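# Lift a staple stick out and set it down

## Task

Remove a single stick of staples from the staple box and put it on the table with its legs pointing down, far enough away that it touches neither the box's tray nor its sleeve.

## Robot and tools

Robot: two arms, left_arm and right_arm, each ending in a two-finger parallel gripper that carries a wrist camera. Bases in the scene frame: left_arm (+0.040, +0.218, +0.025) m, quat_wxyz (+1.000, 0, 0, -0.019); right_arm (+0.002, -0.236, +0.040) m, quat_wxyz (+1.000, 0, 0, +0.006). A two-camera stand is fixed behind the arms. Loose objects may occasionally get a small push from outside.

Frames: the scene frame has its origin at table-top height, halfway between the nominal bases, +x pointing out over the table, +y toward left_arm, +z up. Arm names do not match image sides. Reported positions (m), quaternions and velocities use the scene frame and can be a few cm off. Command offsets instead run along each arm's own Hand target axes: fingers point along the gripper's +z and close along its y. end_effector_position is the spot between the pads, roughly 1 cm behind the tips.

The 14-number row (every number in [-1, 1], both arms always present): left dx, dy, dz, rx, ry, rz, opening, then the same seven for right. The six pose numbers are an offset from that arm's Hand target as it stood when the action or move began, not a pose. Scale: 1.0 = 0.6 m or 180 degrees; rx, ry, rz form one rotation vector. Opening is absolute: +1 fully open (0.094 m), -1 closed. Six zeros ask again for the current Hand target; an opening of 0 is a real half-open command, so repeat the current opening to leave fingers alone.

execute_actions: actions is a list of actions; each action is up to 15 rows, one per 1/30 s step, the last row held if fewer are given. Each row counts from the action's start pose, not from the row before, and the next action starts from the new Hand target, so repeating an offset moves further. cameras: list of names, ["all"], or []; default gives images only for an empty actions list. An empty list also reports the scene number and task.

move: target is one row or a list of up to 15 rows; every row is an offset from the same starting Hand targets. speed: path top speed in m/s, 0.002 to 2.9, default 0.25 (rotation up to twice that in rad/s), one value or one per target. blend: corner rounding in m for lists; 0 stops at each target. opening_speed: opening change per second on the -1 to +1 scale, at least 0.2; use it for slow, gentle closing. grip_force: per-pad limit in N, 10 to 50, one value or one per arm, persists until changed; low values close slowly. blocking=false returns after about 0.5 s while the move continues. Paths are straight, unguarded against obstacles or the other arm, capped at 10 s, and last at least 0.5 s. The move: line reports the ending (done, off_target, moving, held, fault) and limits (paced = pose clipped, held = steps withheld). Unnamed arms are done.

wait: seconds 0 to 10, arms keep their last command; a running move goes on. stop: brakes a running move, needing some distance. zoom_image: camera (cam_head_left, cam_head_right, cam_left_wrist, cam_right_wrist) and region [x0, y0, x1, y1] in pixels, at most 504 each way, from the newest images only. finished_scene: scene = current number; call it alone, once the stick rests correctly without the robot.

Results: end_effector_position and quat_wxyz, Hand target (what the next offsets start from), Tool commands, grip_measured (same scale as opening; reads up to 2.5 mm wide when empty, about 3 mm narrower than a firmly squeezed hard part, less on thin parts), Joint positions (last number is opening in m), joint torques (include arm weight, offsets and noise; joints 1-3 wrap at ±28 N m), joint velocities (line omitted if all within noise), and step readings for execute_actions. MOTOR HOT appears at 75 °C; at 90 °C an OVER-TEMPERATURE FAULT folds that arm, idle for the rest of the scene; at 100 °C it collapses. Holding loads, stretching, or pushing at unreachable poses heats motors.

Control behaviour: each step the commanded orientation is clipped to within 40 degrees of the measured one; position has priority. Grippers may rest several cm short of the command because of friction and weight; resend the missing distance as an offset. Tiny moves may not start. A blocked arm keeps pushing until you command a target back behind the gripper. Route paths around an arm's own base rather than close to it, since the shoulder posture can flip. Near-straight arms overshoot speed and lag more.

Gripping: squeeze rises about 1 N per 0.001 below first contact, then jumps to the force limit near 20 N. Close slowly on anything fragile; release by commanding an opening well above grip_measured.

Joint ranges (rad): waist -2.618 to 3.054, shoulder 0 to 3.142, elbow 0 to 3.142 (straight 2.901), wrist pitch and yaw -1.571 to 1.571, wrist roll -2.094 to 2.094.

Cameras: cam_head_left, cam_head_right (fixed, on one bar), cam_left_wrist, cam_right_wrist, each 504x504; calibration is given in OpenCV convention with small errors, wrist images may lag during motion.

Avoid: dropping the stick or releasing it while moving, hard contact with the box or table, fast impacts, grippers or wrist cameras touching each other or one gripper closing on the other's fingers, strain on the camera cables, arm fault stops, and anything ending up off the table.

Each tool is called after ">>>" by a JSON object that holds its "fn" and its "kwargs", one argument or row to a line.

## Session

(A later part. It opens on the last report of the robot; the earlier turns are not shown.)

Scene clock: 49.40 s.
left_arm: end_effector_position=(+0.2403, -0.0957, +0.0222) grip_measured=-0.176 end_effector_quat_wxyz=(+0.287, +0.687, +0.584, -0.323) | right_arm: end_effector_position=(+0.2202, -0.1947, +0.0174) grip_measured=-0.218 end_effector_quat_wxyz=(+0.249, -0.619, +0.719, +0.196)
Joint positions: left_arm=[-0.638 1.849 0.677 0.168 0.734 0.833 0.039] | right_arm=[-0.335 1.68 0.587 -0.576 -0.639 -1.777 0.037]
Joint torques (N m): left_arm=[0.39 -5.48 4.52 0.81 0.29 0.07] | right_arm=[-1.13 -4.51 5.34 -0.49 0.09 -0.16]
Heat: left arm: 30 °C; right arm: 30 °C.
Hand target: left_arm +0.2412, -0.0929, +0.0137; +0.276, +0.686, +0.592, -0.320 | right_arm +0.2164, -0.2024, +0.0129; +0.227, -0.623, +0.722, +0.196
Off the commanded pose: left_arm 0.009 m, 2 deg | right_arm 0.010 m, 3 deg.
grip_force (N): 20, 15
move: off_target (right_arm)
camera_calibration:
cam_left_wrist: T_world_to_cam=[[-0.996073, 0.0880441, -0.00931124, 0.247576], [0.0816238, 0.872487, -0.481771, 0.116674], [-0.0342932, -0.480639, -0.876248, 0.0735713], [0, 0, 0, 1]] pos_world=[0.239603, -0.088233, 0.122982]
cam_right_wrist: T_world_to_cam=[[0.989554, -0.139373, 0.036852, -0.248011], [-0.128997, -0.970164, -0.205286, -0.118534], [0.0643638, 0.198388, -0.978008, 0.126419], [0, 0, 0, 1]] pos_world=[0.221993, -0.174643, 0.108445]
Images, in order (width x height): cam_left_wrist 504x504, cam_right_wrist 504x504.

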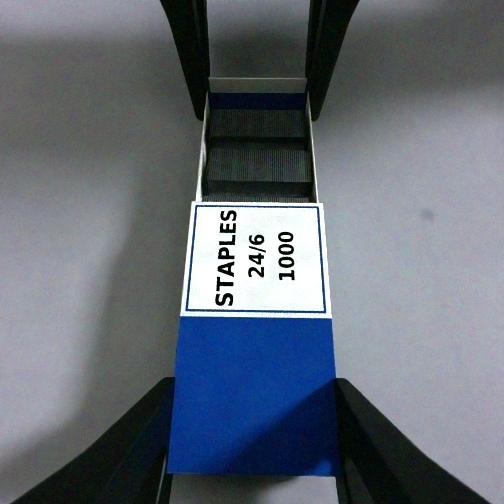

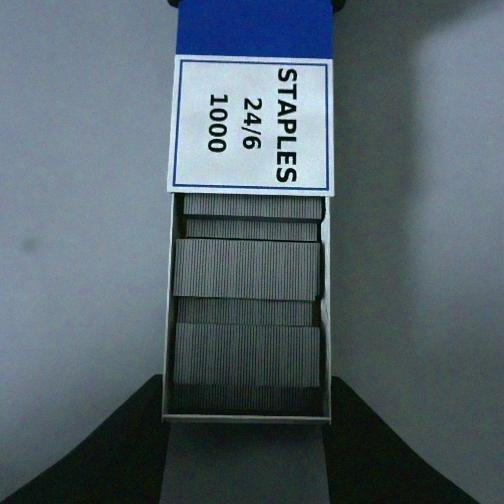

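>>> {"fn": "move", "kwargs": {
  "target": [0,0,0,0,0,0,-0.32,0.0137,0,-0.0096,0,0,0,-0.36],
  "speed": 0.04,
  "cameras": ["cam_left_wrist","cam_right_wrist"]
}}

Scene clock: 55.10 s.
left_arm: end_effector_position=(+0.2399, -0.0959, +0.0226) grip_measured=-0.177 end_effector_quat_wxyz=(+0.287, +0.687, +0.583, -0.324) | right_arm: end_effector_position=(+0.2182, -0.2044, +0.0172) grip_measured=-0.218 end_effector_quat_wxyz=(+0.248, -0.620, +0.718, +0.196)
Joint positions: left_arm=[-0.638 1.849 0.677 0.168 0.737 0.833 0.039] | right_arm=[-0.381 1.695 0.603 -0.612 -0.632 -1.837 0.037]
Joint torques (N m): left_arm=[0.39 -5.48 4.52 0.81 0.25 0.06] | right_arm=[-1.17 -4.6 5.38 -0.51 0.1 -0.15]
Heat: left arm: 30 °C; right arm: 31 °C.
Hand target: left_arm +0.2412, -0.0930, +0.0137; +0.276, +0.686, +0.592, -0.320 | right_arm +0.2149, -0.2123, +0.0129; +0.227, -0.623, +0.722, +0.196
Off the commanded pose: left_arm 0.009 m, 2 deg | right_arm 0.010 m, 2 deg.
grip_force (N): 20, 15
move: done
camera_calibration:
cam_left_wrist: T_world_to_cam=[[-0.995905, 0.0900515, -0.00797221, 0.247259], [0.0826487, 0.871194, -0.483932, 0.116791], [-0.0366334, -0.482609, -0.875069, 0.0741517], [0, 0, 0, 1]] pos_world=[0.239311, -0.0882274, 0.123378]
cam_right_wrist: T_world_to_cam=[[0.989897, -0.137113, 0.0361095, -0.246936], [-0.126995, -0.970645, -0.204255, -0.128789], [0.0630556, 0.197606, -0.978251, 0.128425], [0, 0, 0, 1]] pos_world=[0.219987, -0.184244, 0.108243]
Images, in order (width x height): cam_left_wrist 504x504, cam_right_wrist 504x504.

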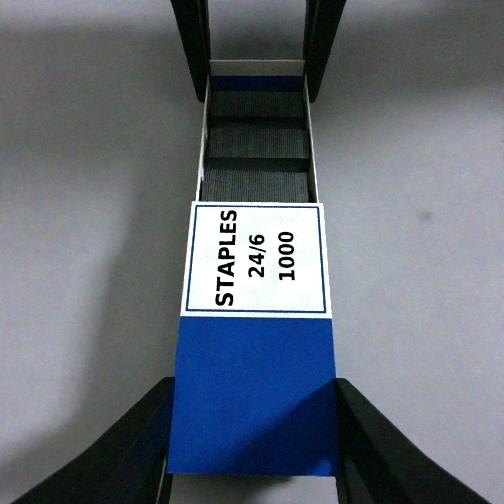

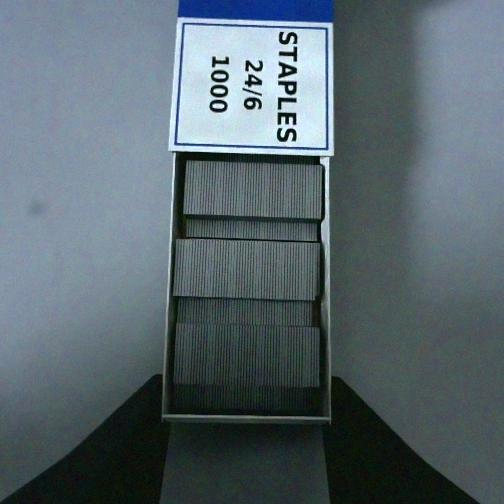

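>>> {"fn": "move", "kwargs": {
  "target": [
    [0,0,0,0,0,0,-0.32,-0.0109,0,0.0077,0,0,0,-0.36],
    [0,0,0,0,0,0,0.1,-0.0109,0,0.0077,0,0,0,0.1]
  ],
  "speed": 0.04,
  "opening_speed": 0.6,
  "cameras": ["cam_left_wrist","cam_right_wrist"]
}}

Scene clock: 58.10 s.
left_arm: end_effector_position=(+0.2405, -0.0936, +0.0196) grip_measured=+0.097 end_effector_quat_wxyz=(+0.282, +0.687, +0.589, -0.318) | right_arm: end_effector_position=(+0.2162, -0.2040, +0.0145) grip_measured=+0.098 end_effector_quat_wxyz=(+0.234, -0.622, +0.722, +0.196)
Joint positions: left_arm=[-0.638 1.849 0.677 0.156 0.72 0.834 0.052] | right_arm=[-0.363 1.695 0.603 -0.611 -0.607 -1.815 0.052]
Joint torques (N m): left_arm=[0.39 -5.41 4.53 0.92 0.43 0.05] | right_arm=[0.59 -5.39 4.3 -0.24 -0.19 0.05]
Heat: left arm: 30 °C; right arm: 31 °C.
Hand target: left_arm +0.2412, -0.0930, +0.0137; +0.276, +0.686, +0.592, -0.320 | right_arm +0.2161, -0.2044, +0.0129; +0.227, -0.623, +0.722, +0.196
Off the commanded pose: left_arm 0.006 m, 1 deg | right_arm 0.002 m, 1 deg.
grip_force (N): 20, 15
move: done
camera_calibration:
cam_left_wrist: T_world_to_cam=[[-0.996649, 0.0815496, -0.00635743, 0.247009], [0.0750429, 0.880662, -0.467763, 0.115578], [-0.0325471, -0.466673, -0.883831, 0.0734001], [0, 0, 0, 1]] pos_world=[0.239897, -0.0876745, 0.120507]
cam_right_wrist: T_world_to_cam=[[0.990913, -0.133219, 0.0185554, -0.243998], [-0.127726, -0.975217, -0.18066, -0.130347], [0.0421629, 0.176648, -0.983371, 0.126221], [0, 0, 0, 1]] pos_world=[0.21981, -0.181918, 0.105101]
Images, in order (width x height): cam_left_wrist 504x504, cam_right_wrist 504x504.

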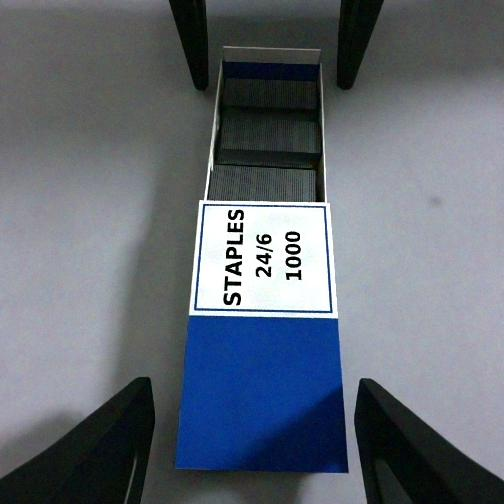

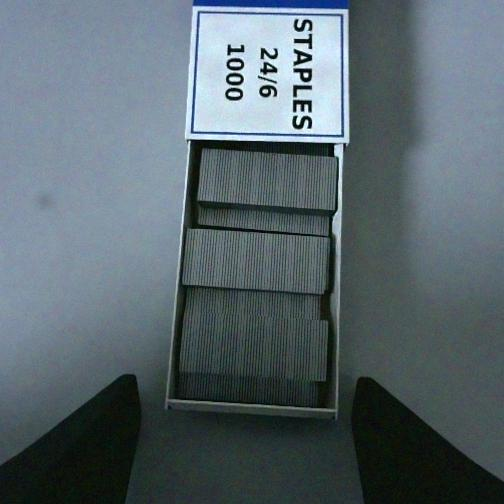

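>>> {"fn": "move", "kwargs": {
  "target": [0,0,-0.17,0,0,0,0.1,0,0,-0.15,0,0,0,0.1],
  "speed": 0.15,
  "cameras": ["cam_right_wrist"]
}}

Scene clock: 60.17 s.
left_arm: end_effector_position=(+0.2484, -0.0126, +0.0664) grip_measured=+0.097 end_effector_quat_wxyz=(+0.259, +0.686, +0.602, -0.316) | right_arm: end_effector_position=(+0.2035, -0.2528, +0.0779) grip_measured=+0.098 end_effector_quat_wxyz=(+0.218, -0.621, +0.724, +0.206)
Joint positions: left_arm=[-0.37 1.613 0.723 -0.417 0.809 1.18 0.052] | right_arm=[-0.576 1.606 0.825 -1.089 -0.539 -2.065 0.052]
Joint torques (N m): left_arm=[0.59 -7.45 5.97 0.37 0.77 0.09] | right_arm=[-0.57 -7.57 6.65 -0.82 -0.35 -0.08]
Heat: left arm: 30 °C; right arm: 31 °C.
Hand target: left_arm +0.2528, -0.0156, +0.0793; +0.276, +0.686, +0.592, -0.320 | right_arm +0.2085, -0.2554, +0.0867; +0.227, -0.623, +0.722, +0.196
Off the commanded pose: left_arm 0.014 m, 2 deg | right_arm 0.010 m, 2 deg.
grip_force (N): 20, 15
move: off_target (left_arm)
camera_calibration:
cam_right_wrist: T_world_to_cam=[[0.99186, -0.12624, -0.016676, -0.234809], [-0.127228, -0.977068, -0.170739, -0.169407], [0.00526044, 0.17147, -0.985175, 0.203929], [0, 0, 0, 1]] pos_world=[0.210272, -0.230132, 0.168066]
Images, in order (width x height): cam_right_wrist 504x504.

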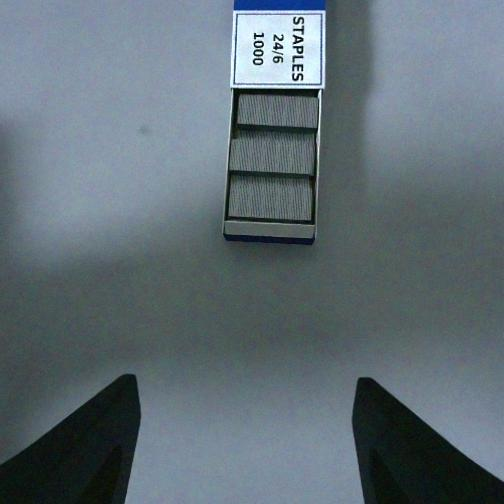

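>>> {"fn": "move", "kwargs": {
  "target": [0,0,-0.1,0,0,0,0.1,-0.1385,-0.0038,0.0702,0.1555,0.1498,0.4942,-0.55],
  "speed": 0.25,
  "cameras": ["all"]
}}

Scene clock: 66.33 s.
left_arm: end_effector_position=(+0.2547, +0.0321, +0.1022) grip_measured=+0.097 end_effector_quat_wxyz=(+0.252, +0.686, +0.602, -0.321) | right_arm: end_effector_position=(+0.2179, -0.1660, +0.0951) grip_measured=-0.548 end_effector_quat_wxyz=(-0.005, +0.091, +0.996, +0.003)
Joint positions: left_arm=[-0.188 1.561 0.849 -0.812 0.841 1.454 0.052] | right_arm=[0.29 1.449 0.906 -1.034 -0.01 0.485 0.021]
Joint torques (N m): left_arm=[0.62 -7.98 6.17 0.06 0.83 0.1] | right_arm=[0.54 -4.48 8.4 -0.08 0.11 0.05]
Heat: left arm: 31 °C; right arm: 31 °C.
Hand target: left_arm +0.2595, +0.0298, +0.1178; +0.275, +0.686, +0.592, -0.320 | right_arm +0.2242, -0.1645, +0.0996; +0.000, +0.092, +0.996, +0.000
Off the commanded pose: left_arm 0.017 m, 3 deg | right_arm 0.008 m, 1 deg.
grip_force (N): 20, 15
move: off_target (left_arm)
camera_calibration:
cam_left_wrist: T_world_to_cam=[[-0.995563, 0.0824878, 0.0452729, 0.245917], [0.054987, 0.900455, -0.43146, 0.0432838], [-0.0763564, -0.427056, -0.900995, 0.217218], [0, 0, 0, 1]] pos_world=[0.259031, 0.033504, 0.203254]
cam_right_wrist: T_world_to_cam=[[-0.161699, -0.986808, -0.00792229, -0.13021], [-0.890361, 0.142423, 0.432403, 0.214916], [-0.42557, 0.0769726, -0.901646, 0.276263], [0, 0, 0, 1]] pos_world=[0.287867, -0.180366, 0.15513]

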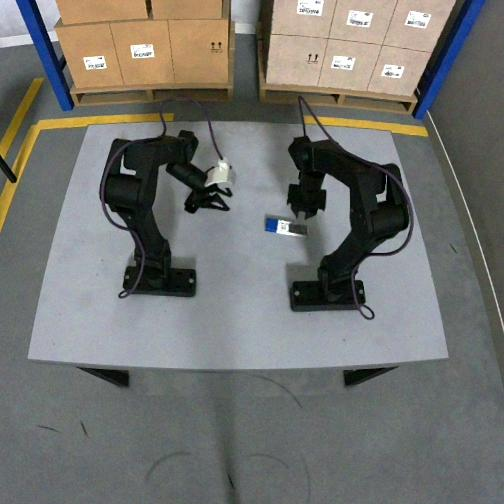

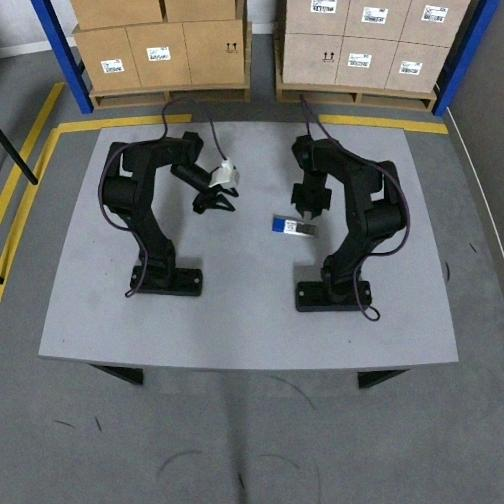

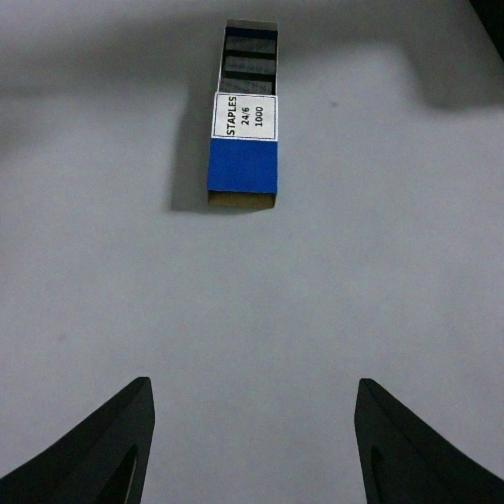

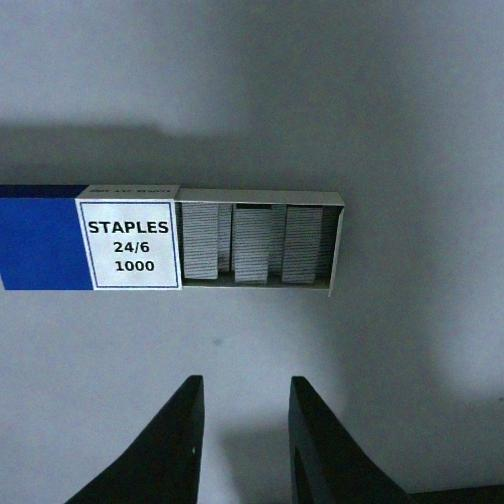

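>>> {"fn": "zoom_image", "kwargs": {
  "camera": "cam_right_wrist",
  "region": [160, 170, 360, 400]
}}

Scaled by 2.191 from the camera's 504x504 image, which has a finer 720x720 frame.

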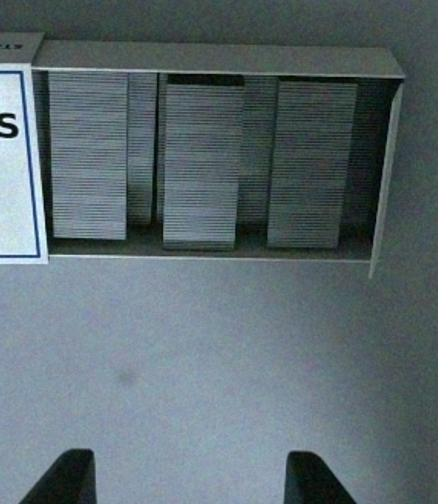

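>>> {"fn": "move", "kwargs": {
  "target": [0,0,0,0,0,0,0.1,-0.012,-0.0012,0.0833,0,0,0,-0.604],
  "speed": 0.12,
  "cameras": ["cam_left_wrist","cam_right_wrist"]
}}

Scene clock: 70.97 s.
left_arm: end_effector_position=(+0.2546, +0.0321, +0.1022) grip_measured=+0.097 end_effector_quat_wxyz=(+0.252, +0.686, +0.602, -0.321) | right_arm: end_effector_position=(+0.2327, -0.1627, +0.0561) grip_measured=-0.602 end_effector_quat_wxyz=(+0.003, +0.092, +0.996, +0.006)
Joint positions: left_arm=[-0.188 1.561 0.849 -0.813 0.841 1.454 0.052] | right_arm=[0.285 1.555 0.836 -0.842 -0.01 0.481 0.019]
Joint torques (N m): left_arm=[0.64 -7.98 6.16 0.06 0.83 0.09] | right_arm=[-0.55 -5.29 4.12 0.29 0.11 -0.04]
Heat: left arm: 31 °C; right arm: 31 °C.
Hand target: left_arm +0.2595, +0.0298, +0.1178; +0.275, +0.686, +0.592, -0.320 | right_arm +0.2312, -0.1665, +0.0497; +0.000, +0.092, +0.996, +0.000
Off the commanded pose: left_arm 0.016 m, 3 deg | right_arm 0.008 m, 1 deg.
grip_force (N): 20, 15
move: off_target (left_arm)
camera_calibration:
cam_left_wrist: T_world_to_cam=[[-0.995536, 0.0827517, 0.0453839, 0.245779], [0.0551833, 0.900472, -0.431399, 0.0432257], [-0.0765659, -0.426969, -0.901019, 0.217266], [0, 0, 0, 1]] pos_world=[0.258932, 0.0335036, 0.203254]
cam_right_wrist: T_world_to_cam=[[-0.162329, -0.986624, -0.0149096, -0.124253], [-0.89696, 0.141246, 0.418942, 0.246622], [-0.411233, 0.0813799, -0.90789, 0.244831], [0, 0, 0, 1]] pos_world=[0.301723, -0.177349, 0.117107]
Images, in order (width x height): cam_left_wrist 504x504, cam_right_wrist 504x504.

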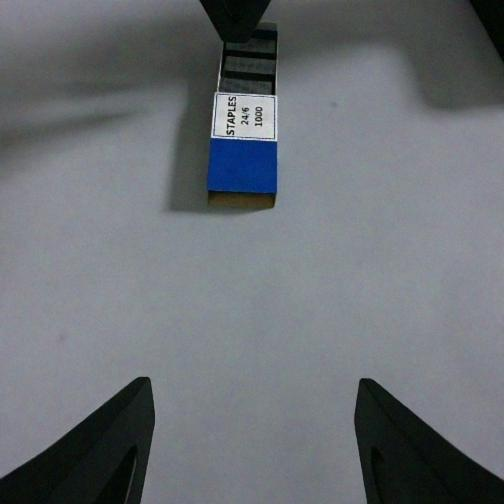

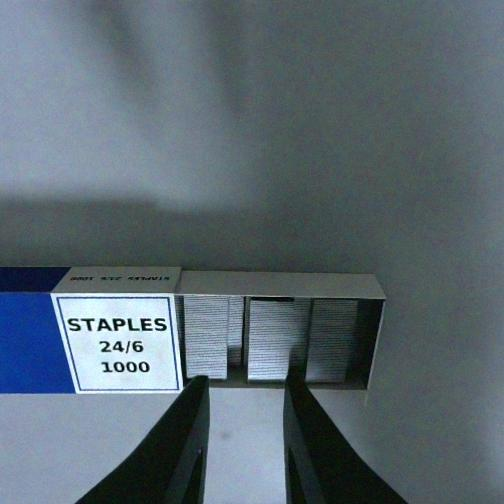

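>>> {"fn": "move", "kwargs": {
  "target": [0,0,0,0,0,0,0.1,0.006,-0.0145,0.0325,0,0,0,-0.604],
  "speed": 0.08,
  "cameras": ["cam_left_wrist","cam_right_wrist"]
}}

>>> {"fn": "zoom_image", "kwargs": {
  "camera": "cam_right_wrist",
  "region": [150, 290, 390, 504]
}}

Scene clock: 73.13 s.
left_arm: end_effector_position=(+0.2546, +0.0321, +0.1022) grip_measured=+0.097 end_effector_quat_wxyz=(+0.252, +0.686, +0.602, -0.321) | right_arm: end_effector_position=(+0.2289, -0.1704, +0.0371) grip_measured=-0.602 end_effector_quat_wxyz=(+0.005, +0.092, +0.996, +0.007)
Joint positions: left_arm=[-0.188 1.561 0.849 -0.813 0.841 1.454 0.052] | right_arm=[0.259 1.571 0.765 -0.752 -0.009 0.455 0.019]
Joint torques (N m): left_arm=[0.62 -7.99 6.16 0.07 0.83 0.09] | right_arm=[-0.55 -5.05 3.78 0.28 0.1 -0.04]
Heat: left arm: 31 °C; right arm: 31 °C.
Hand target: left_arm +0.2595, +0.0298, +0.1178; +0.275, +0.686, +0.592, -0.320 | right_arm +0.2262, -0.1744, +0.0302; +0.000, +0.092, +0.996, +0.000
Off the commanded pose: left_arm 0.016 m, 3 deg | right_arm 0.008 m, 1 deg.
grip_force (N): 20, 15
move: off_target (left_arm)
camera_calibration:
cam_left_wrist: T_world_to_cam=[[-0.995536, 0.0827517, 0.0453839, 0.245779], [0.0551833, 0.900472, -0.431399, 0.0432257], [-0.0765659, -0.426969, -0.901019, 0.217266], [0, 0, 0, 1]] pos_world=[0.258932, 0.0335036, 0.203254]
cam_right_wrist: T_world_to_cam=[[-0.162625, -0.986562, -0.0157363, -0.13271], [-0.898328, 0.141446, 0.415933, 0.252675], [-0.408118, 0.0817773, -0.909259, 0.225994], [0, 0, 0, 1]] pos_world=[0.297635, -0.185148, 0.0983026]
Images, in order (width x height): cam_left_wrist 504x504, cam_right_wrist 504x504.

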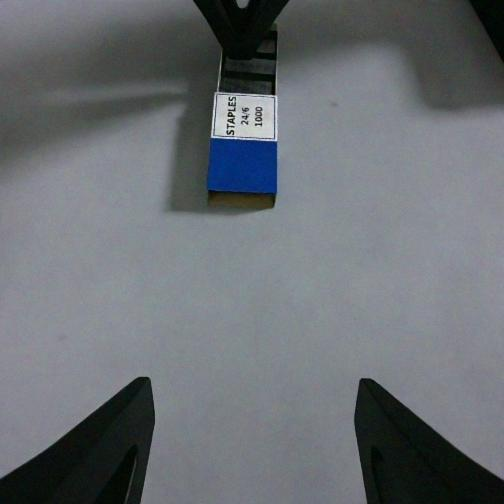

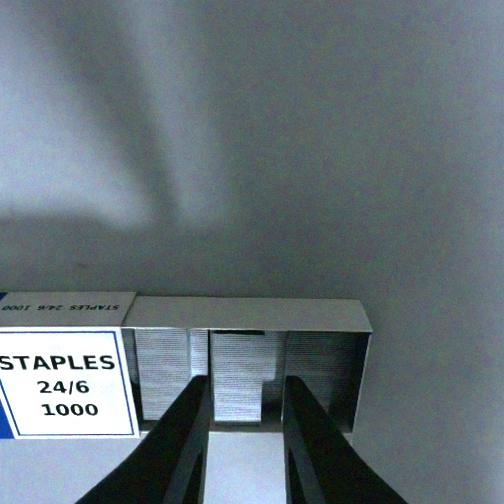

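Scaled by 2.100 from the camera's 504x504 image, which has a finer 720x720 frame.

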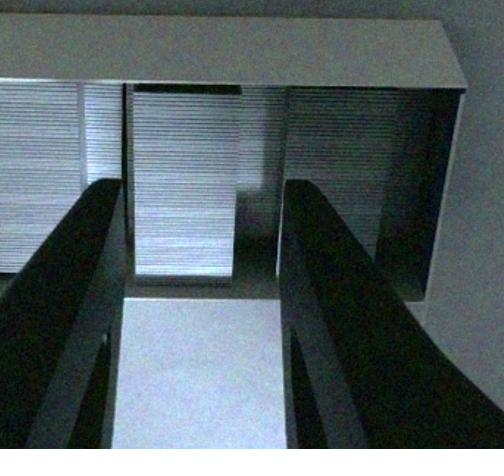

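>>> {"fn": "move", "kwargs": {
  "target": [0,0,0,0,0,0,0.1,0.002,0.0032,0.021,0,0,0,-0.604],
  "speed": 0.05,
  "cameras": ["cam_left_wrist","cam_right_wrist"]
}}

>>> {"fn": "zoom_image", "kwargs": {
  "camera": "cam_right_wrist",
  "region": [150, 290, 390, 504]
}}

>>> {"fn": "zoom_image", "kwargs": {
  "camera": "cam_left_wrist",
  "region": [190, 0, 310, 110]
}}

Scene clock: 74.67 s.
left_arm: end_effector_position=(+0.2546, +0.0321, +0.1022) grip_measured=+0.097 end_effector_quat_wxyz=(+0.252, +0.686, +0.602, -0.321) | right_arm: end_effector_position=(+0.2268, -0.1711, +0.0257) grip_measured=-0.602 end_effector_quat_wxyz=(+0.001, +0.092, +0.996, +0.005)
Joint positions: left_arm=[-0.188 1.561 0.849 -0.813 0.841 1.454 0.052] | right_arm=[0.259 1.599 0.74 -0.707 -0.009 0.455 0.019]
Joint torques (N m): left_arm=[0.64 -7.99 6.17 0.07 0.83 0.1] | right_arm=[0.34 -4.85 3.4 0.43 0.1 0.05]
Heat: left arm: 31 °C; right arm: 31 °C.
Hand target: left_arm +0.2595, +0.0298, +0.1178; +0.275, +0.686, +0.592, -0.320 | right_arm +0.2252, -0.1723, +0.0176; +0.000, +0.092, +0.996, +0.000
Off the commanded pose: left_arm 0.016 m, 3 deg | right_arm 0.008 m, 1 deg.
grip_force (N): 20, 15
move: off_target (left_arm)
camera_calibration:
cam_left_wrist: T_world_to_cam=[[-0.995536, 0.0827517, 0.0453839, 0.245779], [0.0551833, 0.900472, -0.431399, 0.0432257], [-0.0765659, -0.426969, -0.901019, 0.217266], [0, 0, 0, 1]] pos_world=[0.258932, 0.0335036, 0.203254]
cam_right_wrist: T_world_to_cam=[[-0.16236, -0.986662, -0.0117192, -0.134011], [-0.894867, 0.14223, 0.423065, 0.254718], [-0.415755, 0.079176, -0.906024, 0.216051], [0, 0, 0, 1]] pos_world=[0.296005, -0.185558, 0.0864146]
Images, in order (width x height): cam_left_wrist 504x504, cam_right_wrist 504x504.

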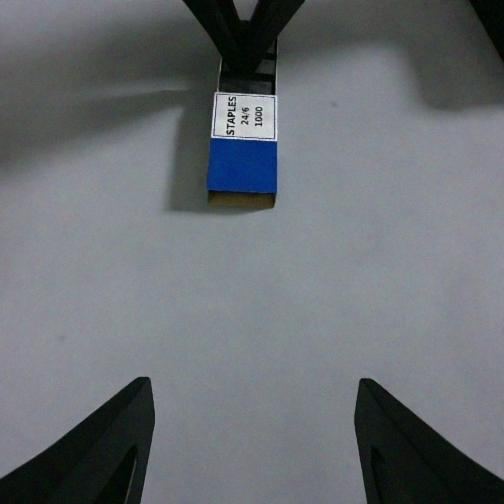

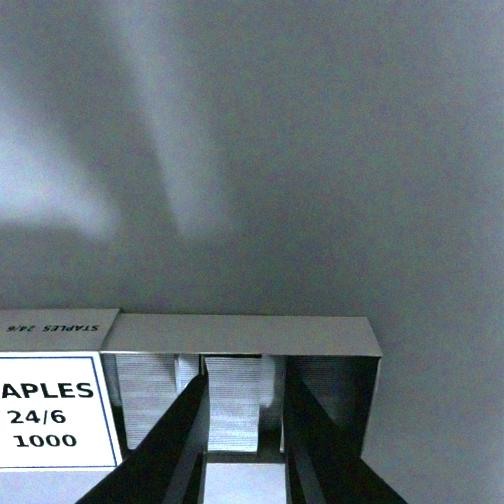

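Scaled by 2.100 from the camera's 504x504 image, which has a finer 720x720 frame.

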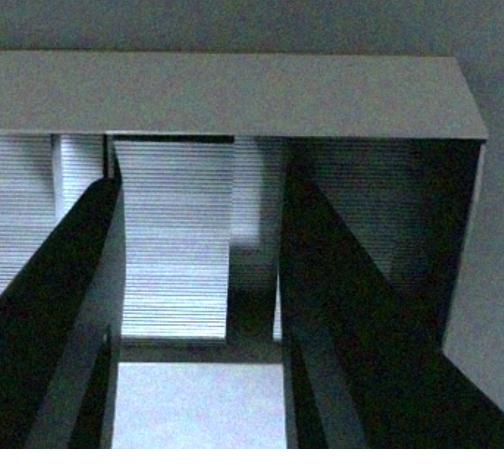

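Scaled by 4.200 from the camera's 504x504 image, which has a finer 720x720 frame.

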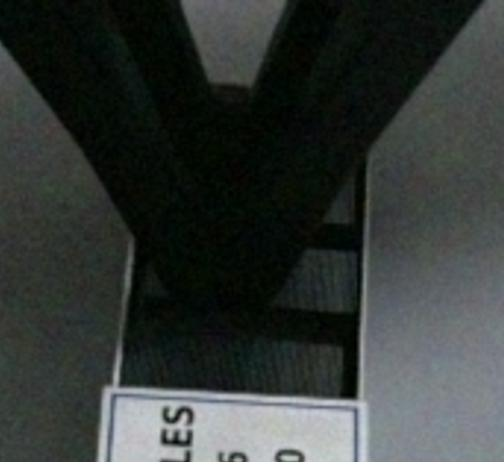

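>>> {"fn": "move", "kwargs": {
  "target": [0,0,0,0,0,0,0.1,0,0.006,0,0,0,0,-0.604],
  "speed": 0.05,
  "cameras": ["cam_right_wrist"]
}}

>>> {"fn": "zoom_image", "kwargs": {
  "camera": "cam_right_wrist",
  "region": [150, 290, 390, 504]
}}

Scene clock: 76.07 s.
left_arm: end_effector_position=(+0.2546, +0.0321, +0.1022) grip_measured=+0.097 end_effector_quat_wxyz=(+0.252, +0.686, +0.602, -0.321) | right_arm: end_effector_position=(+0.2267, -0.1697, +0.0257) grip_measured=-0.602 end_effector_quat_wxyz=(+0.002, +0.092, +0.996, +0.003)
Joint positions: left_arm=[-0.188 1.561 0.849 -0.813 0.841 1.454 0.052] | right_arm=[0.269 1.599 0.74 -0.705 -0.004 0.465 0.019]
Joint torques (N m): left_arm=[0.64 -7.98 6.17 0.07 0.83 0.09] | right_arm=[0.69 -4.41 3.86 0.41 0.05 0.07]
Heat: left arm: 31 °C; right arm: 31 °C.
Hand target: left_arm +0.2595, +0.0298, +0.1178; +0.275, +0.686, +0.592, -0.320 | right_arm +0.2259, -0.1687, +0.0176; +0.000, +0.092, +0.996, +0.000
Off the commanded pose: left_arm 0.016 m, 3 deg | right_arm 0.008 m, 0 deg.
grip_force (N): 20, 15
move: off_target (left_arm)
camera_calibration:
cam_right_wrist: T_world_to_cam=[[-0.163115, -0.986578, -0.00757566, -0.132596], [-0.895981, 0.144913, 0.419784, 0.255304], [-0.413052, 0.0752609, -0.907592, 0.214733], [0, 0, 0, 1]] pos_world=[0.295815, -0.183974, 0.086713]
Images, in order (width x height): cam_right_wrist 504x504.

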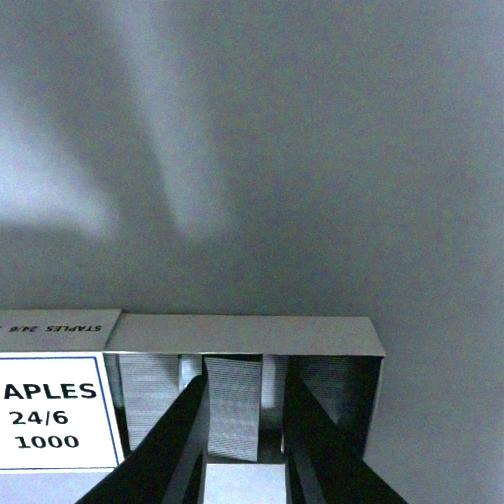

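Scaled by 2.100 from the camera's 504x504 image, which has a finer 720x720 frame.

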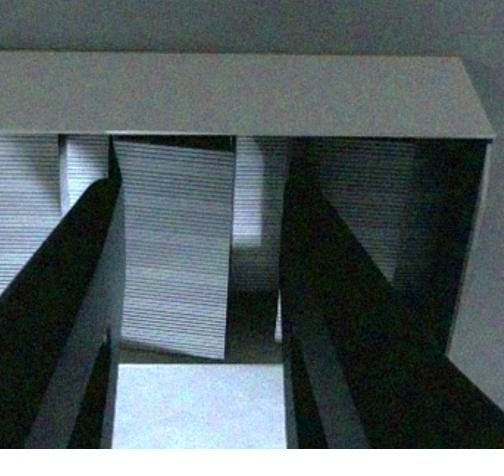

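>>> {"fn": "move", "kwargs": {
  "target": [0,0,0,0,0,0,0.1,0,0,0,0,0,0,-0.8],
  "opening_speed": 0.2,
  "cameras": ["cam_right_wrist"]
}}

>>> {"fn": "zoom_image", "kwargs": {
  "camera": "cam_right_wrist",
  "region": [150, 290, 390, 504]
}}

Scene clock: 78.47 s.
left_arm: end_effector_position=(+0.2546, +0.0321, +0.1022) grip_measured=+0.097 end_effector_quat_wxyz=(+0.252, +0.686, +0.602, -0.321) | right_arm: end_effector_position=(+0.2280, -0.1689, +0.0256) grip_measured=-0.766 end_effector_quat_wxyz=(+0.005, +0.092, +0.996, +0.004)
Joint positions: left_arm=[-0.188 1.561 0.849 -0.813 0.841 1.454 0.052] | right_arm=[0.27 1.6 0.74 -0.699 -0.004 0.466 0.011]
Joint torques (N m): left_arm=[0.62 -7.99 6.16 0.06 0.82 0.09] | right_arm=[0.54 -4.44 3.89 0.36 0.05 0.08]
Heat: left arm: 31 °C; right arm: 31 °C.
Hand target: left_arm +0.2595, +0.0298, +0.1178; +0.275, +0.686, +0.592, -0.320 | right_arm +0.2259, -0.1687, +0.0176; +0.000, +0.092, +0.996, +0.000
Off the commanded pose: left_arm 0.016 m, 3 deg | right_arm 0.008 m, 1 deg.
grip_force (N): 20, 15
move: off_target (left_arm)
camera_calibration:
cam_right_wrist: T_world_to_cam=[[-0.162703, -0.986622, -0.0101926, -0.131635], [-0.898118, 0.143814, 0.415574, 0.256832], [-0.408549, 0.0767693, -0.909502, 0.214381], [0, 0, 0, 1]] pos_world=[0.296833, -0.183268, 0.0869058]
Images, in order (width x height): cam_right_wrist 504x504.

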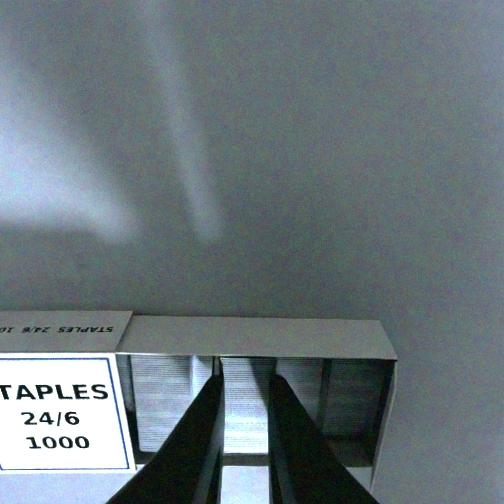

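Scaled by 2.100 from the camera's 504x504 image, which has a finer 720x720 frame.

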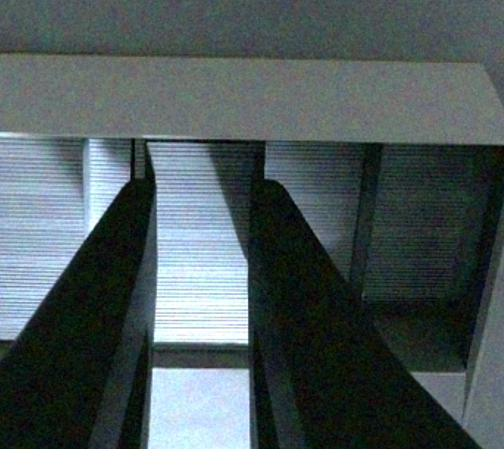

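>>> {"fn": "move", "kwargs": {
  "target": [0,0,0,0,0,0,0.1,0,0,-0.045,0,0,0,-0.82],
  "speed": 0.04,
  "grip_force": [20,25],
  "cameras": ["cam_left_wrist","cam_right_wrist"]
}}

>>> {"fn": "zoom_image", "kwargs": {
  "camera": "cam_right_wrist",
  "region": [150, 290, 390, 504]
}}

>>> {"fn": "zoom_image", "kwargs": {
  "camera": "cam_left_wrist",
  "region": [190, 0, 310, 110]
}}

Scene clock: 81.60 s.
left_arm: end_effector_position=(+0.2546, +0.0321, +0.1022) grip_measured=+0.097 end_effector_quat_wxyz=(+0.252, +0.686, +0.602, -0.321) | right_arm: end_effector_position=(+0.2159, -0.1715, +0.0344) grip_measured=-0.818 end_effector_quat_wxyz=(-0.019, +0.091, +0.996, -0.004)
Joint positions: left_arm=[-0.188 1.561 0.849 -0.813 0.841 1.454 0.052] | right_arm=[0.272 1.578 0.759 -0.79 -0.007 0.467 0.009]
Joint torques (N m): left_arm=[0.62 -7.98 6.17 0.06 0.83 0.09] | right_arm=[0.43 -8.02 7.24 -0.14 0.08 0.08]
Heat: left arm: 31 °C; right arm: 31 °C.
Hand target: left_arm +0.2595, +0.0298, +0.1178; +0.275, +0.686, +0.592, -0.320 | right_arm +0.2258, -0.1687, +0.0446; +0.000, +0.092, +0.996, +0.000
Off the commanded pose: left_arm 0.016 m, 3 deg | right_arm 0.015 m, 2 deg.
grip_force (N): 20, 25
move: off_target (left_arm, right_arm)
camera_calibration:
cam_left_wrist: T_world_to_cam=[[-0.995536, 0.0827517, 0.0453839, 0.245779], [0.0551833, 0.900472, -0.431399, 0.0432257], [-0.0765659, -0.426969, -0.901019, 0.217266], [0, 0, 0, 1]] pos_world=[0.258932, 0.0335036, 0.203254]
cam_right_wrist: T_world_to_cam=[[-0.161644, -0.98681, 0.00878877, -0.136982], [-0.877182, 0.147755, 0.456859, 0.237434], [-0.452132, 0.0661392, -0.889496, 0.224562], [0, 0, 0, 1]] pos_world=[0.287662, -0.185109, 0.0924767]
Images, in order (width x height): cam_left_wrist 504x504, cam_right_wrist 504x504.

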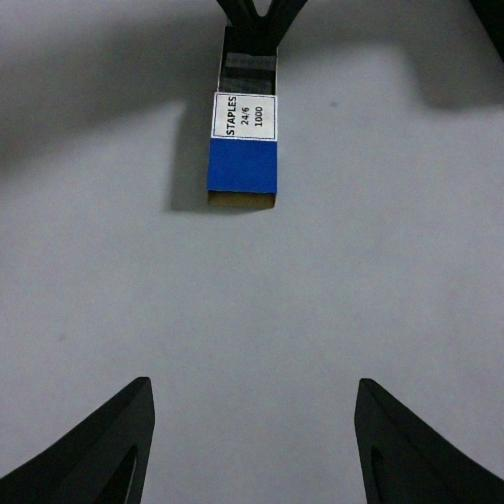

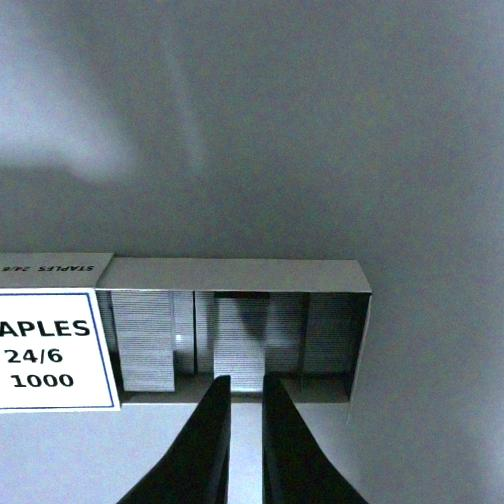

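Scaled by 2.100 from the camera's 504x504 image, which has a finer 720x720 frame.

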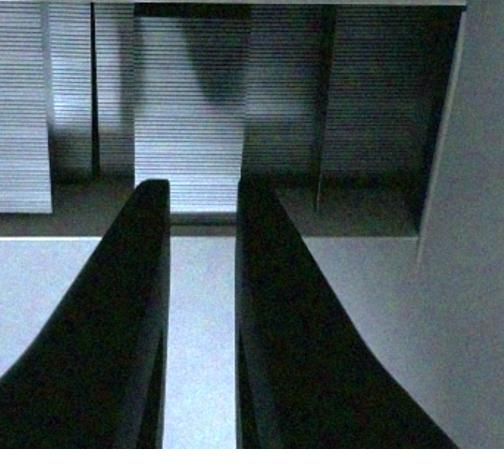

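Scaled by 4.200 from the camera's 504x504 image, which has a finer 720x720 frame.

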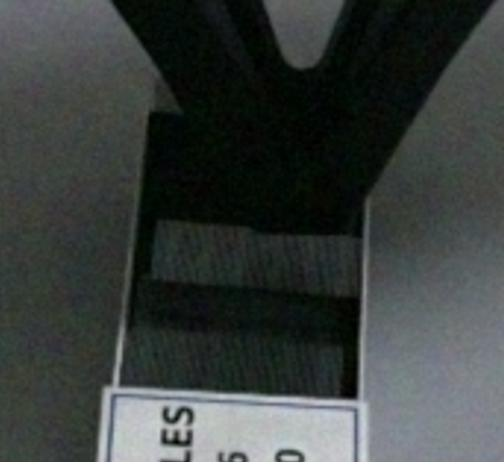

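>>> {"fn": "move", "kwargs": {
  "target": [
    [0,0,0,0,0,0,0.1,0,-0.0043,-0.05,0,0,0,-0.604],
    [0,0,0,0,0,0,0.1,0,-0.0043,0.0243,0,0,0,-0.604]
  ],
  "speed": 0.06,
  "cameras": ["cam_right_wrist"]
}}

>>> {"fn": "zoom_image", "kwargs": {
  "camera": "cam_right_wrist",
  "region": [150, 290, 390, 504]
}}

Scene clock: 85.37 s.
left_arm: end_effector_position=(+0.2546, +0.0321, +0.1022) grip_measured=+0.097 end_effector_quat_wxyz=(+0.252, +0.686, +0.602, -0.321) | right_arm: end_effector_position=(+0.2282, -0.1679, +0.0368) grip_measured=-0.606 end_effector_quat_wxyz=(+0.005, +0.091, +0.996, +0.005)
Joint positions: left_arm=[-0.188 1.561 0.849 -0.813 0.841 1.454 0.052] | right_arm=[0.272 1.573 0.765 -0.751 -0.007 0.467 0.019]
Joint torques (N m): left_arm=[0.64 -7.98 6.17 0.06 0.82 0.1] | right_arm=[-0.47 -5.08 3.79 0.24 0.07 -0.02]
Heat: left arm: 31 °C; right arm: 31 °C.
Hand target: left_arm +0.2595, +0.0298, +0.1178; +0.275, +0.686, +0.592, -0.320 | right_arm +0.2255, -0.1712, +0.0301; +0.000, +0.092, +0.996, +0.000
Off the commanded pose: left_arm 0.016 m, 3 deg | right_arm 0.008 m, 1 deg.
grip_force (N): 20, 25
move: off_target (left_arm)
camera_calibration:
cam_right_wrist: T_world_to_cam=[[-0.161497, -0.986787, -0.0130763, -0.130697], [-0.898446, 0.141532, 0.415649, 0.251944], [-0.408306, 0.0788745, -0.909431, 0.224793], [0, 0, 0, 1]] pos_world=[0.297035, -0.182359, 0.098004]
Images, in order (width x height): cam_right_wrist 504x504.

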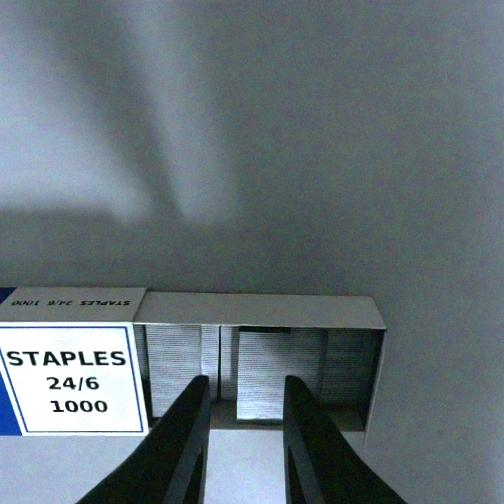

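Scaled by 2.100 from the camera's 504x504 image, which has a finer 720x720 frame.

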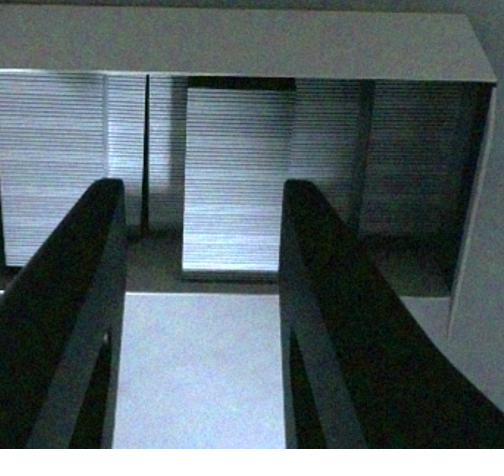

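>>> {"fn": "move", "kwargs": {
  "target": [0,0,0,0,0,0,0.1,0,0,-0.1,0,0,0,-0.604],
  "speed": 0.15,
  "cameras": ["cam_left_wrist","cam_right_wrist"]
}}

>>> {"fn": "zoom_image", "kwargs": {
  "camera": "cam_right_wrist",
  "region": [120, 170, 390, 400]
}}

>>> {"fn": "zoom_image", "kwargs": {
  "camera": "cam_left_wrist",
  "region": [190, 0, 310, 110]
}}

Scene clock: 87.90 s.
left_arm: end_effector_position=(+0.2546, +0.0321, +0.1022) grip_measured=+0.097 end_effector_quat_wxyz=(+0.252, +0.686, +0.602, -0.321) | right_arm: end_effector_position=(+0.2189, -0.1706, +0.0815) grip_measured=-0.606 end_effector_quat_wxyz=(-0.014, +0.091, +0.996, -0.002)
Joint positions: left_arm=[-0.188 1.561 0.849 -0.813 0.841 1.454 0.052] | right_arm=[0.272 1.486 0.882 -0.993 -0.007 0.467 0.019]
Joint torques (N m): left_arm=[0.62 -7.98 6.16 0.06 0.83 0.09] | right_arm=[-0.49 -7.04 7.51 -0.11 0.08 -0.03]
Heat: left arm: 31 °C; right arm: 31 °C.
Hand target: left_arm +0.2595, +0.0298, +0.1178; +0.275, +0.686, +0.592, -0.320 | right_arm +0.2254, -0.1712, +0.0901; +0.000, +0.092, +0.996, +0.000
Off the commanded pose: left_arm 0.016 m, 3 deg | right_arm 0.011 m, 2 deg.
grip_force (N): 20, 25
move: off_target (left_arm, right_arm)
camera_calibration:
cam_left_wrist: T_world_to_cam=[[-0.995536, 0.0827517, 0.0453839, 0.245779], [0.0551833, 0.900472, -0.431399, 0.0432257], [-0.0765659, -0.426969, -0.901019, 0.217266], [0, 0, 0, 1]] pos_world=[0.258932, 0.0335036, 0.203254]
cam_right_wrist: T_world_to_cam=[[-0.161668, -0.986838, 0.00387623, -0.135631], [-0.882164, 0.146278, 0.447649, 0.21997], [-0.442323, 0.068951, -0.894201, 0.266498], [0, 0, 0, 1]] pos_world=[0.290001, -0.184398, 0.140359]
Images, in order (width x height): cam_left_wrist 504x504, cam_right_wrist 504x504.

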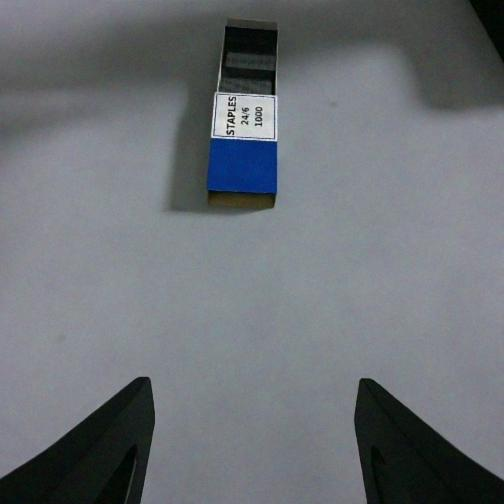

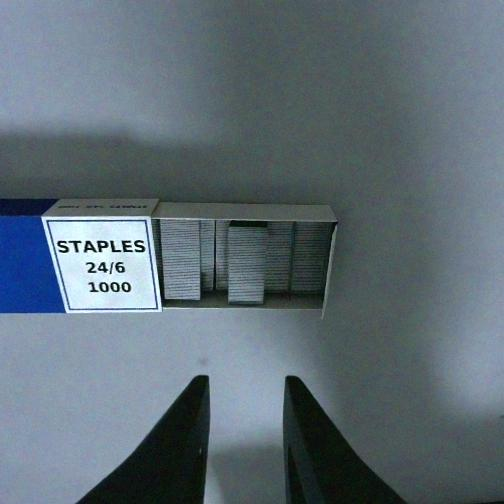

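Scaled by 1.867 from the camera's 504x504 image, which has a finer 720x720 frame.

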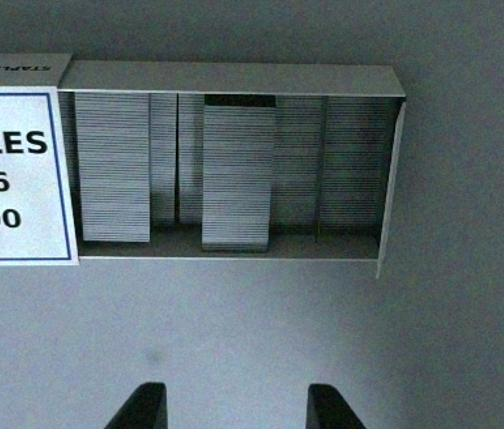

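Scaled by 4.200 from the camera's 504x504 image, which has a finer 720x720 frame.

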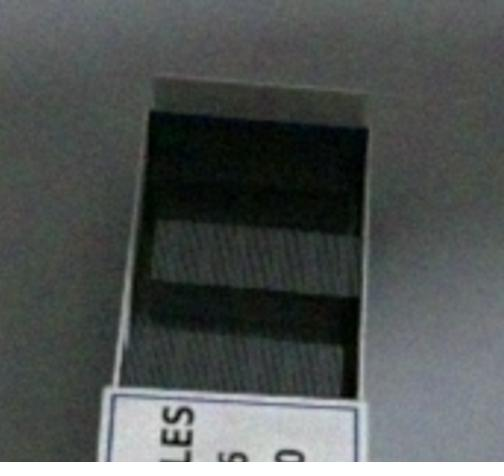

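>>> {"fn": "move", "kwargs": {
  "target": [0,0,0,0,0,0,0.1,0.0045,-0.0025,0.1002,0,0,0,-0.5],
  "speed": 0.1,
  "cameras": ["cam_right_wrist"]
}}

>>> {"fn": "zoom_image", "kwargs": {
  "camera": "cam_right_wrist",
  "region": [150, 290, 390, 504]
}}

Scene clock: 90.60 s.
left_arm: end_effector_position=(+0.2546, +0.0321, +0.1022) grip_measured=+0.097 end_effector_quat_wxyz=(+0.252, +0.686, +0.602, -0.321) | right_arm: end_effector_position=(+0.2249, -0.1689, +0.0363) grip_measured=-0.502 end_effector_quat_wxyz=(+0.004, +0.091, +0.996, +0.005)
Joint positions: left_arm=[-0.188 1.561 0.849 -0.813 0.841 1.454 0.052] | right_arm=[0.272 1.562 0.752 -0.75 -0.007 0.467 0.023]
Joint torques (N m): left_arm=[0.64 -7.98 6.17 0.06 0.83 0.09] | right_arm=[-0.51 -5.04 3.84 0.26 0.07 -0.03]
Heat: left arm: 31 °C; right arm: 31 °C.
Hand target: left_arm +0.2595, +0.0298, +0.1178; +0.275, +0.686, +0.592, -0.320 | right_arm +0.2224, -0.1722, +0.0299; +0.000, +0.092, +0.996, +0.000
Off the commanded pose: left_arm 0.016 m, 3 deg | right_arm 0.007 m, 1 deg.
grip_force (N): 20, 25
move: off_target (left_arm)
camera_calibration:
cam_right_wrist: T_world_to_cam=[[-0.161529, -0.98679, -0.012404, -0.132284], [-0.897839, 0.141728, 0.416891, 0.249102], [-0.409626, 0.0784767, -0.908872, 0.223239], [0, 0, 0, 1]] pos_world=[0.29373, -0.18336, 0.097406]
Images, in order (width x height): cam_right_wrist 504x504.

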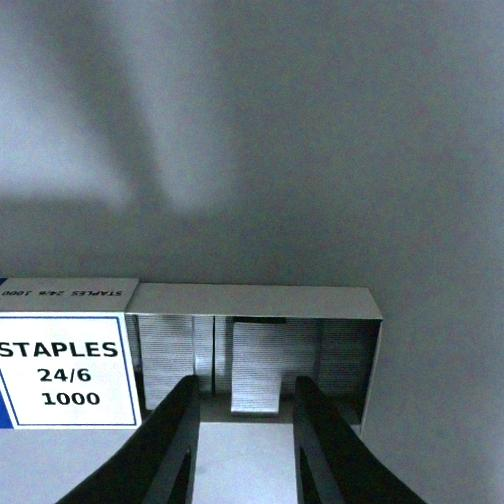

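Scaled by 2.100 from the camera's 504x504 image, which has a finer 720x720 frame.

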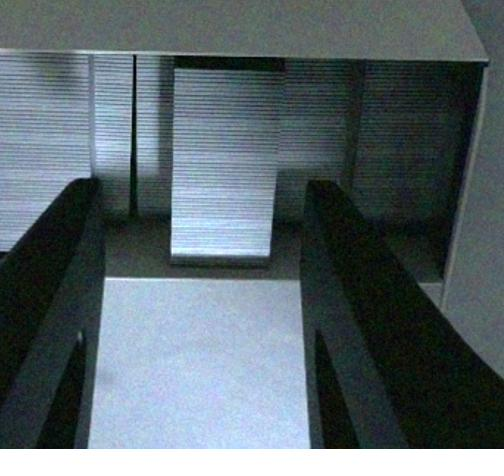

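>>> {"fn": "move", "kwargs": {
  "target": [
    [0,0,0,0,0,0,0.1,0,-0.0045,0.0,0,0,0,-0.604],
    [0,0,0,0,0,0,0.1,0,-0.0045,0.0135,0,0,0,-0.604]
  ],
  "speed": 0.05,
  "cameras": ["cam_right_wrist"]
}}

>>> {"fn": "zoom_image", "kwargs": {
  "camera": "cam_right_wrist",
  "region": [150, 290, 390, 504]
}}

Scene clock: 93.57 s.
left_arm: end_effector_position=(+0.2546, +0.0321, +0.1022) grip_measured=+0.097 end_effector_quat_wxyz=(+0.252, +0.686, +0.602, -0.321) | right_arm: end_effector_position=(+0.2255, -0.1712, +0.0288) grip_measured=-0.602 end_effector_quat_wxyz=(+0.006, +0.092, +0.996, +0.006)
Joint positions: left_arm=[-0.188 1.561 0.849 -0.813 0.841 1.454 0.052] | right_arm=[0.262 1.577 0.732 -0.711 -0.007 0.457 0.019]
Joint torques (N m): left_arm=[0.64 -7.99 6.17 0.07 0.82 0.09] | right_arm=[-0.59 -4.94 3.6 0.29 0.08 -0.05]
Heat: left arm: 31 °C; right arm: 31 °C.
Hand target: left_arm +0.2595, +0.0298, +0.1178; +0.275, +0.686, +0.592, -0.320 | right_arm +0.2221, -0.1749, +0.0219; +0.000, +0.092, +0.996, +0.000
Off the commanded pose: left_arm 0.016 m, 3 deg | right_arm 0.009 m, 1 deg.
grip_force (N): 20, 25
move: off_target (left_arm)
camera_calibration:
cam_right_wrist: T_world_to_cam=[[-0.16222, -0.986658, -0.0138084, -0.134317], [-0.899123, 0.142034, 0.414009, 0.253509], [-0.406524, 0.0795761, -0.910168, 0.216456], [0, 0, 0, 1]] pos_world=[0.294142, -0.185756, 0.0902014]
Images, in order (width x height): cam_right_wrist 504x504.

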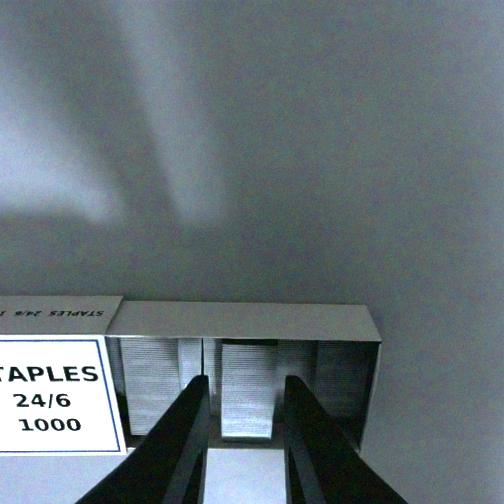

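Scaled by 2.100 from the camera's 504x504 image, which has a finer 720x720 frame.

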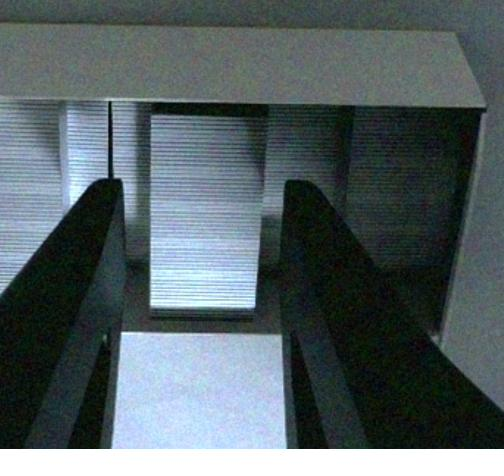

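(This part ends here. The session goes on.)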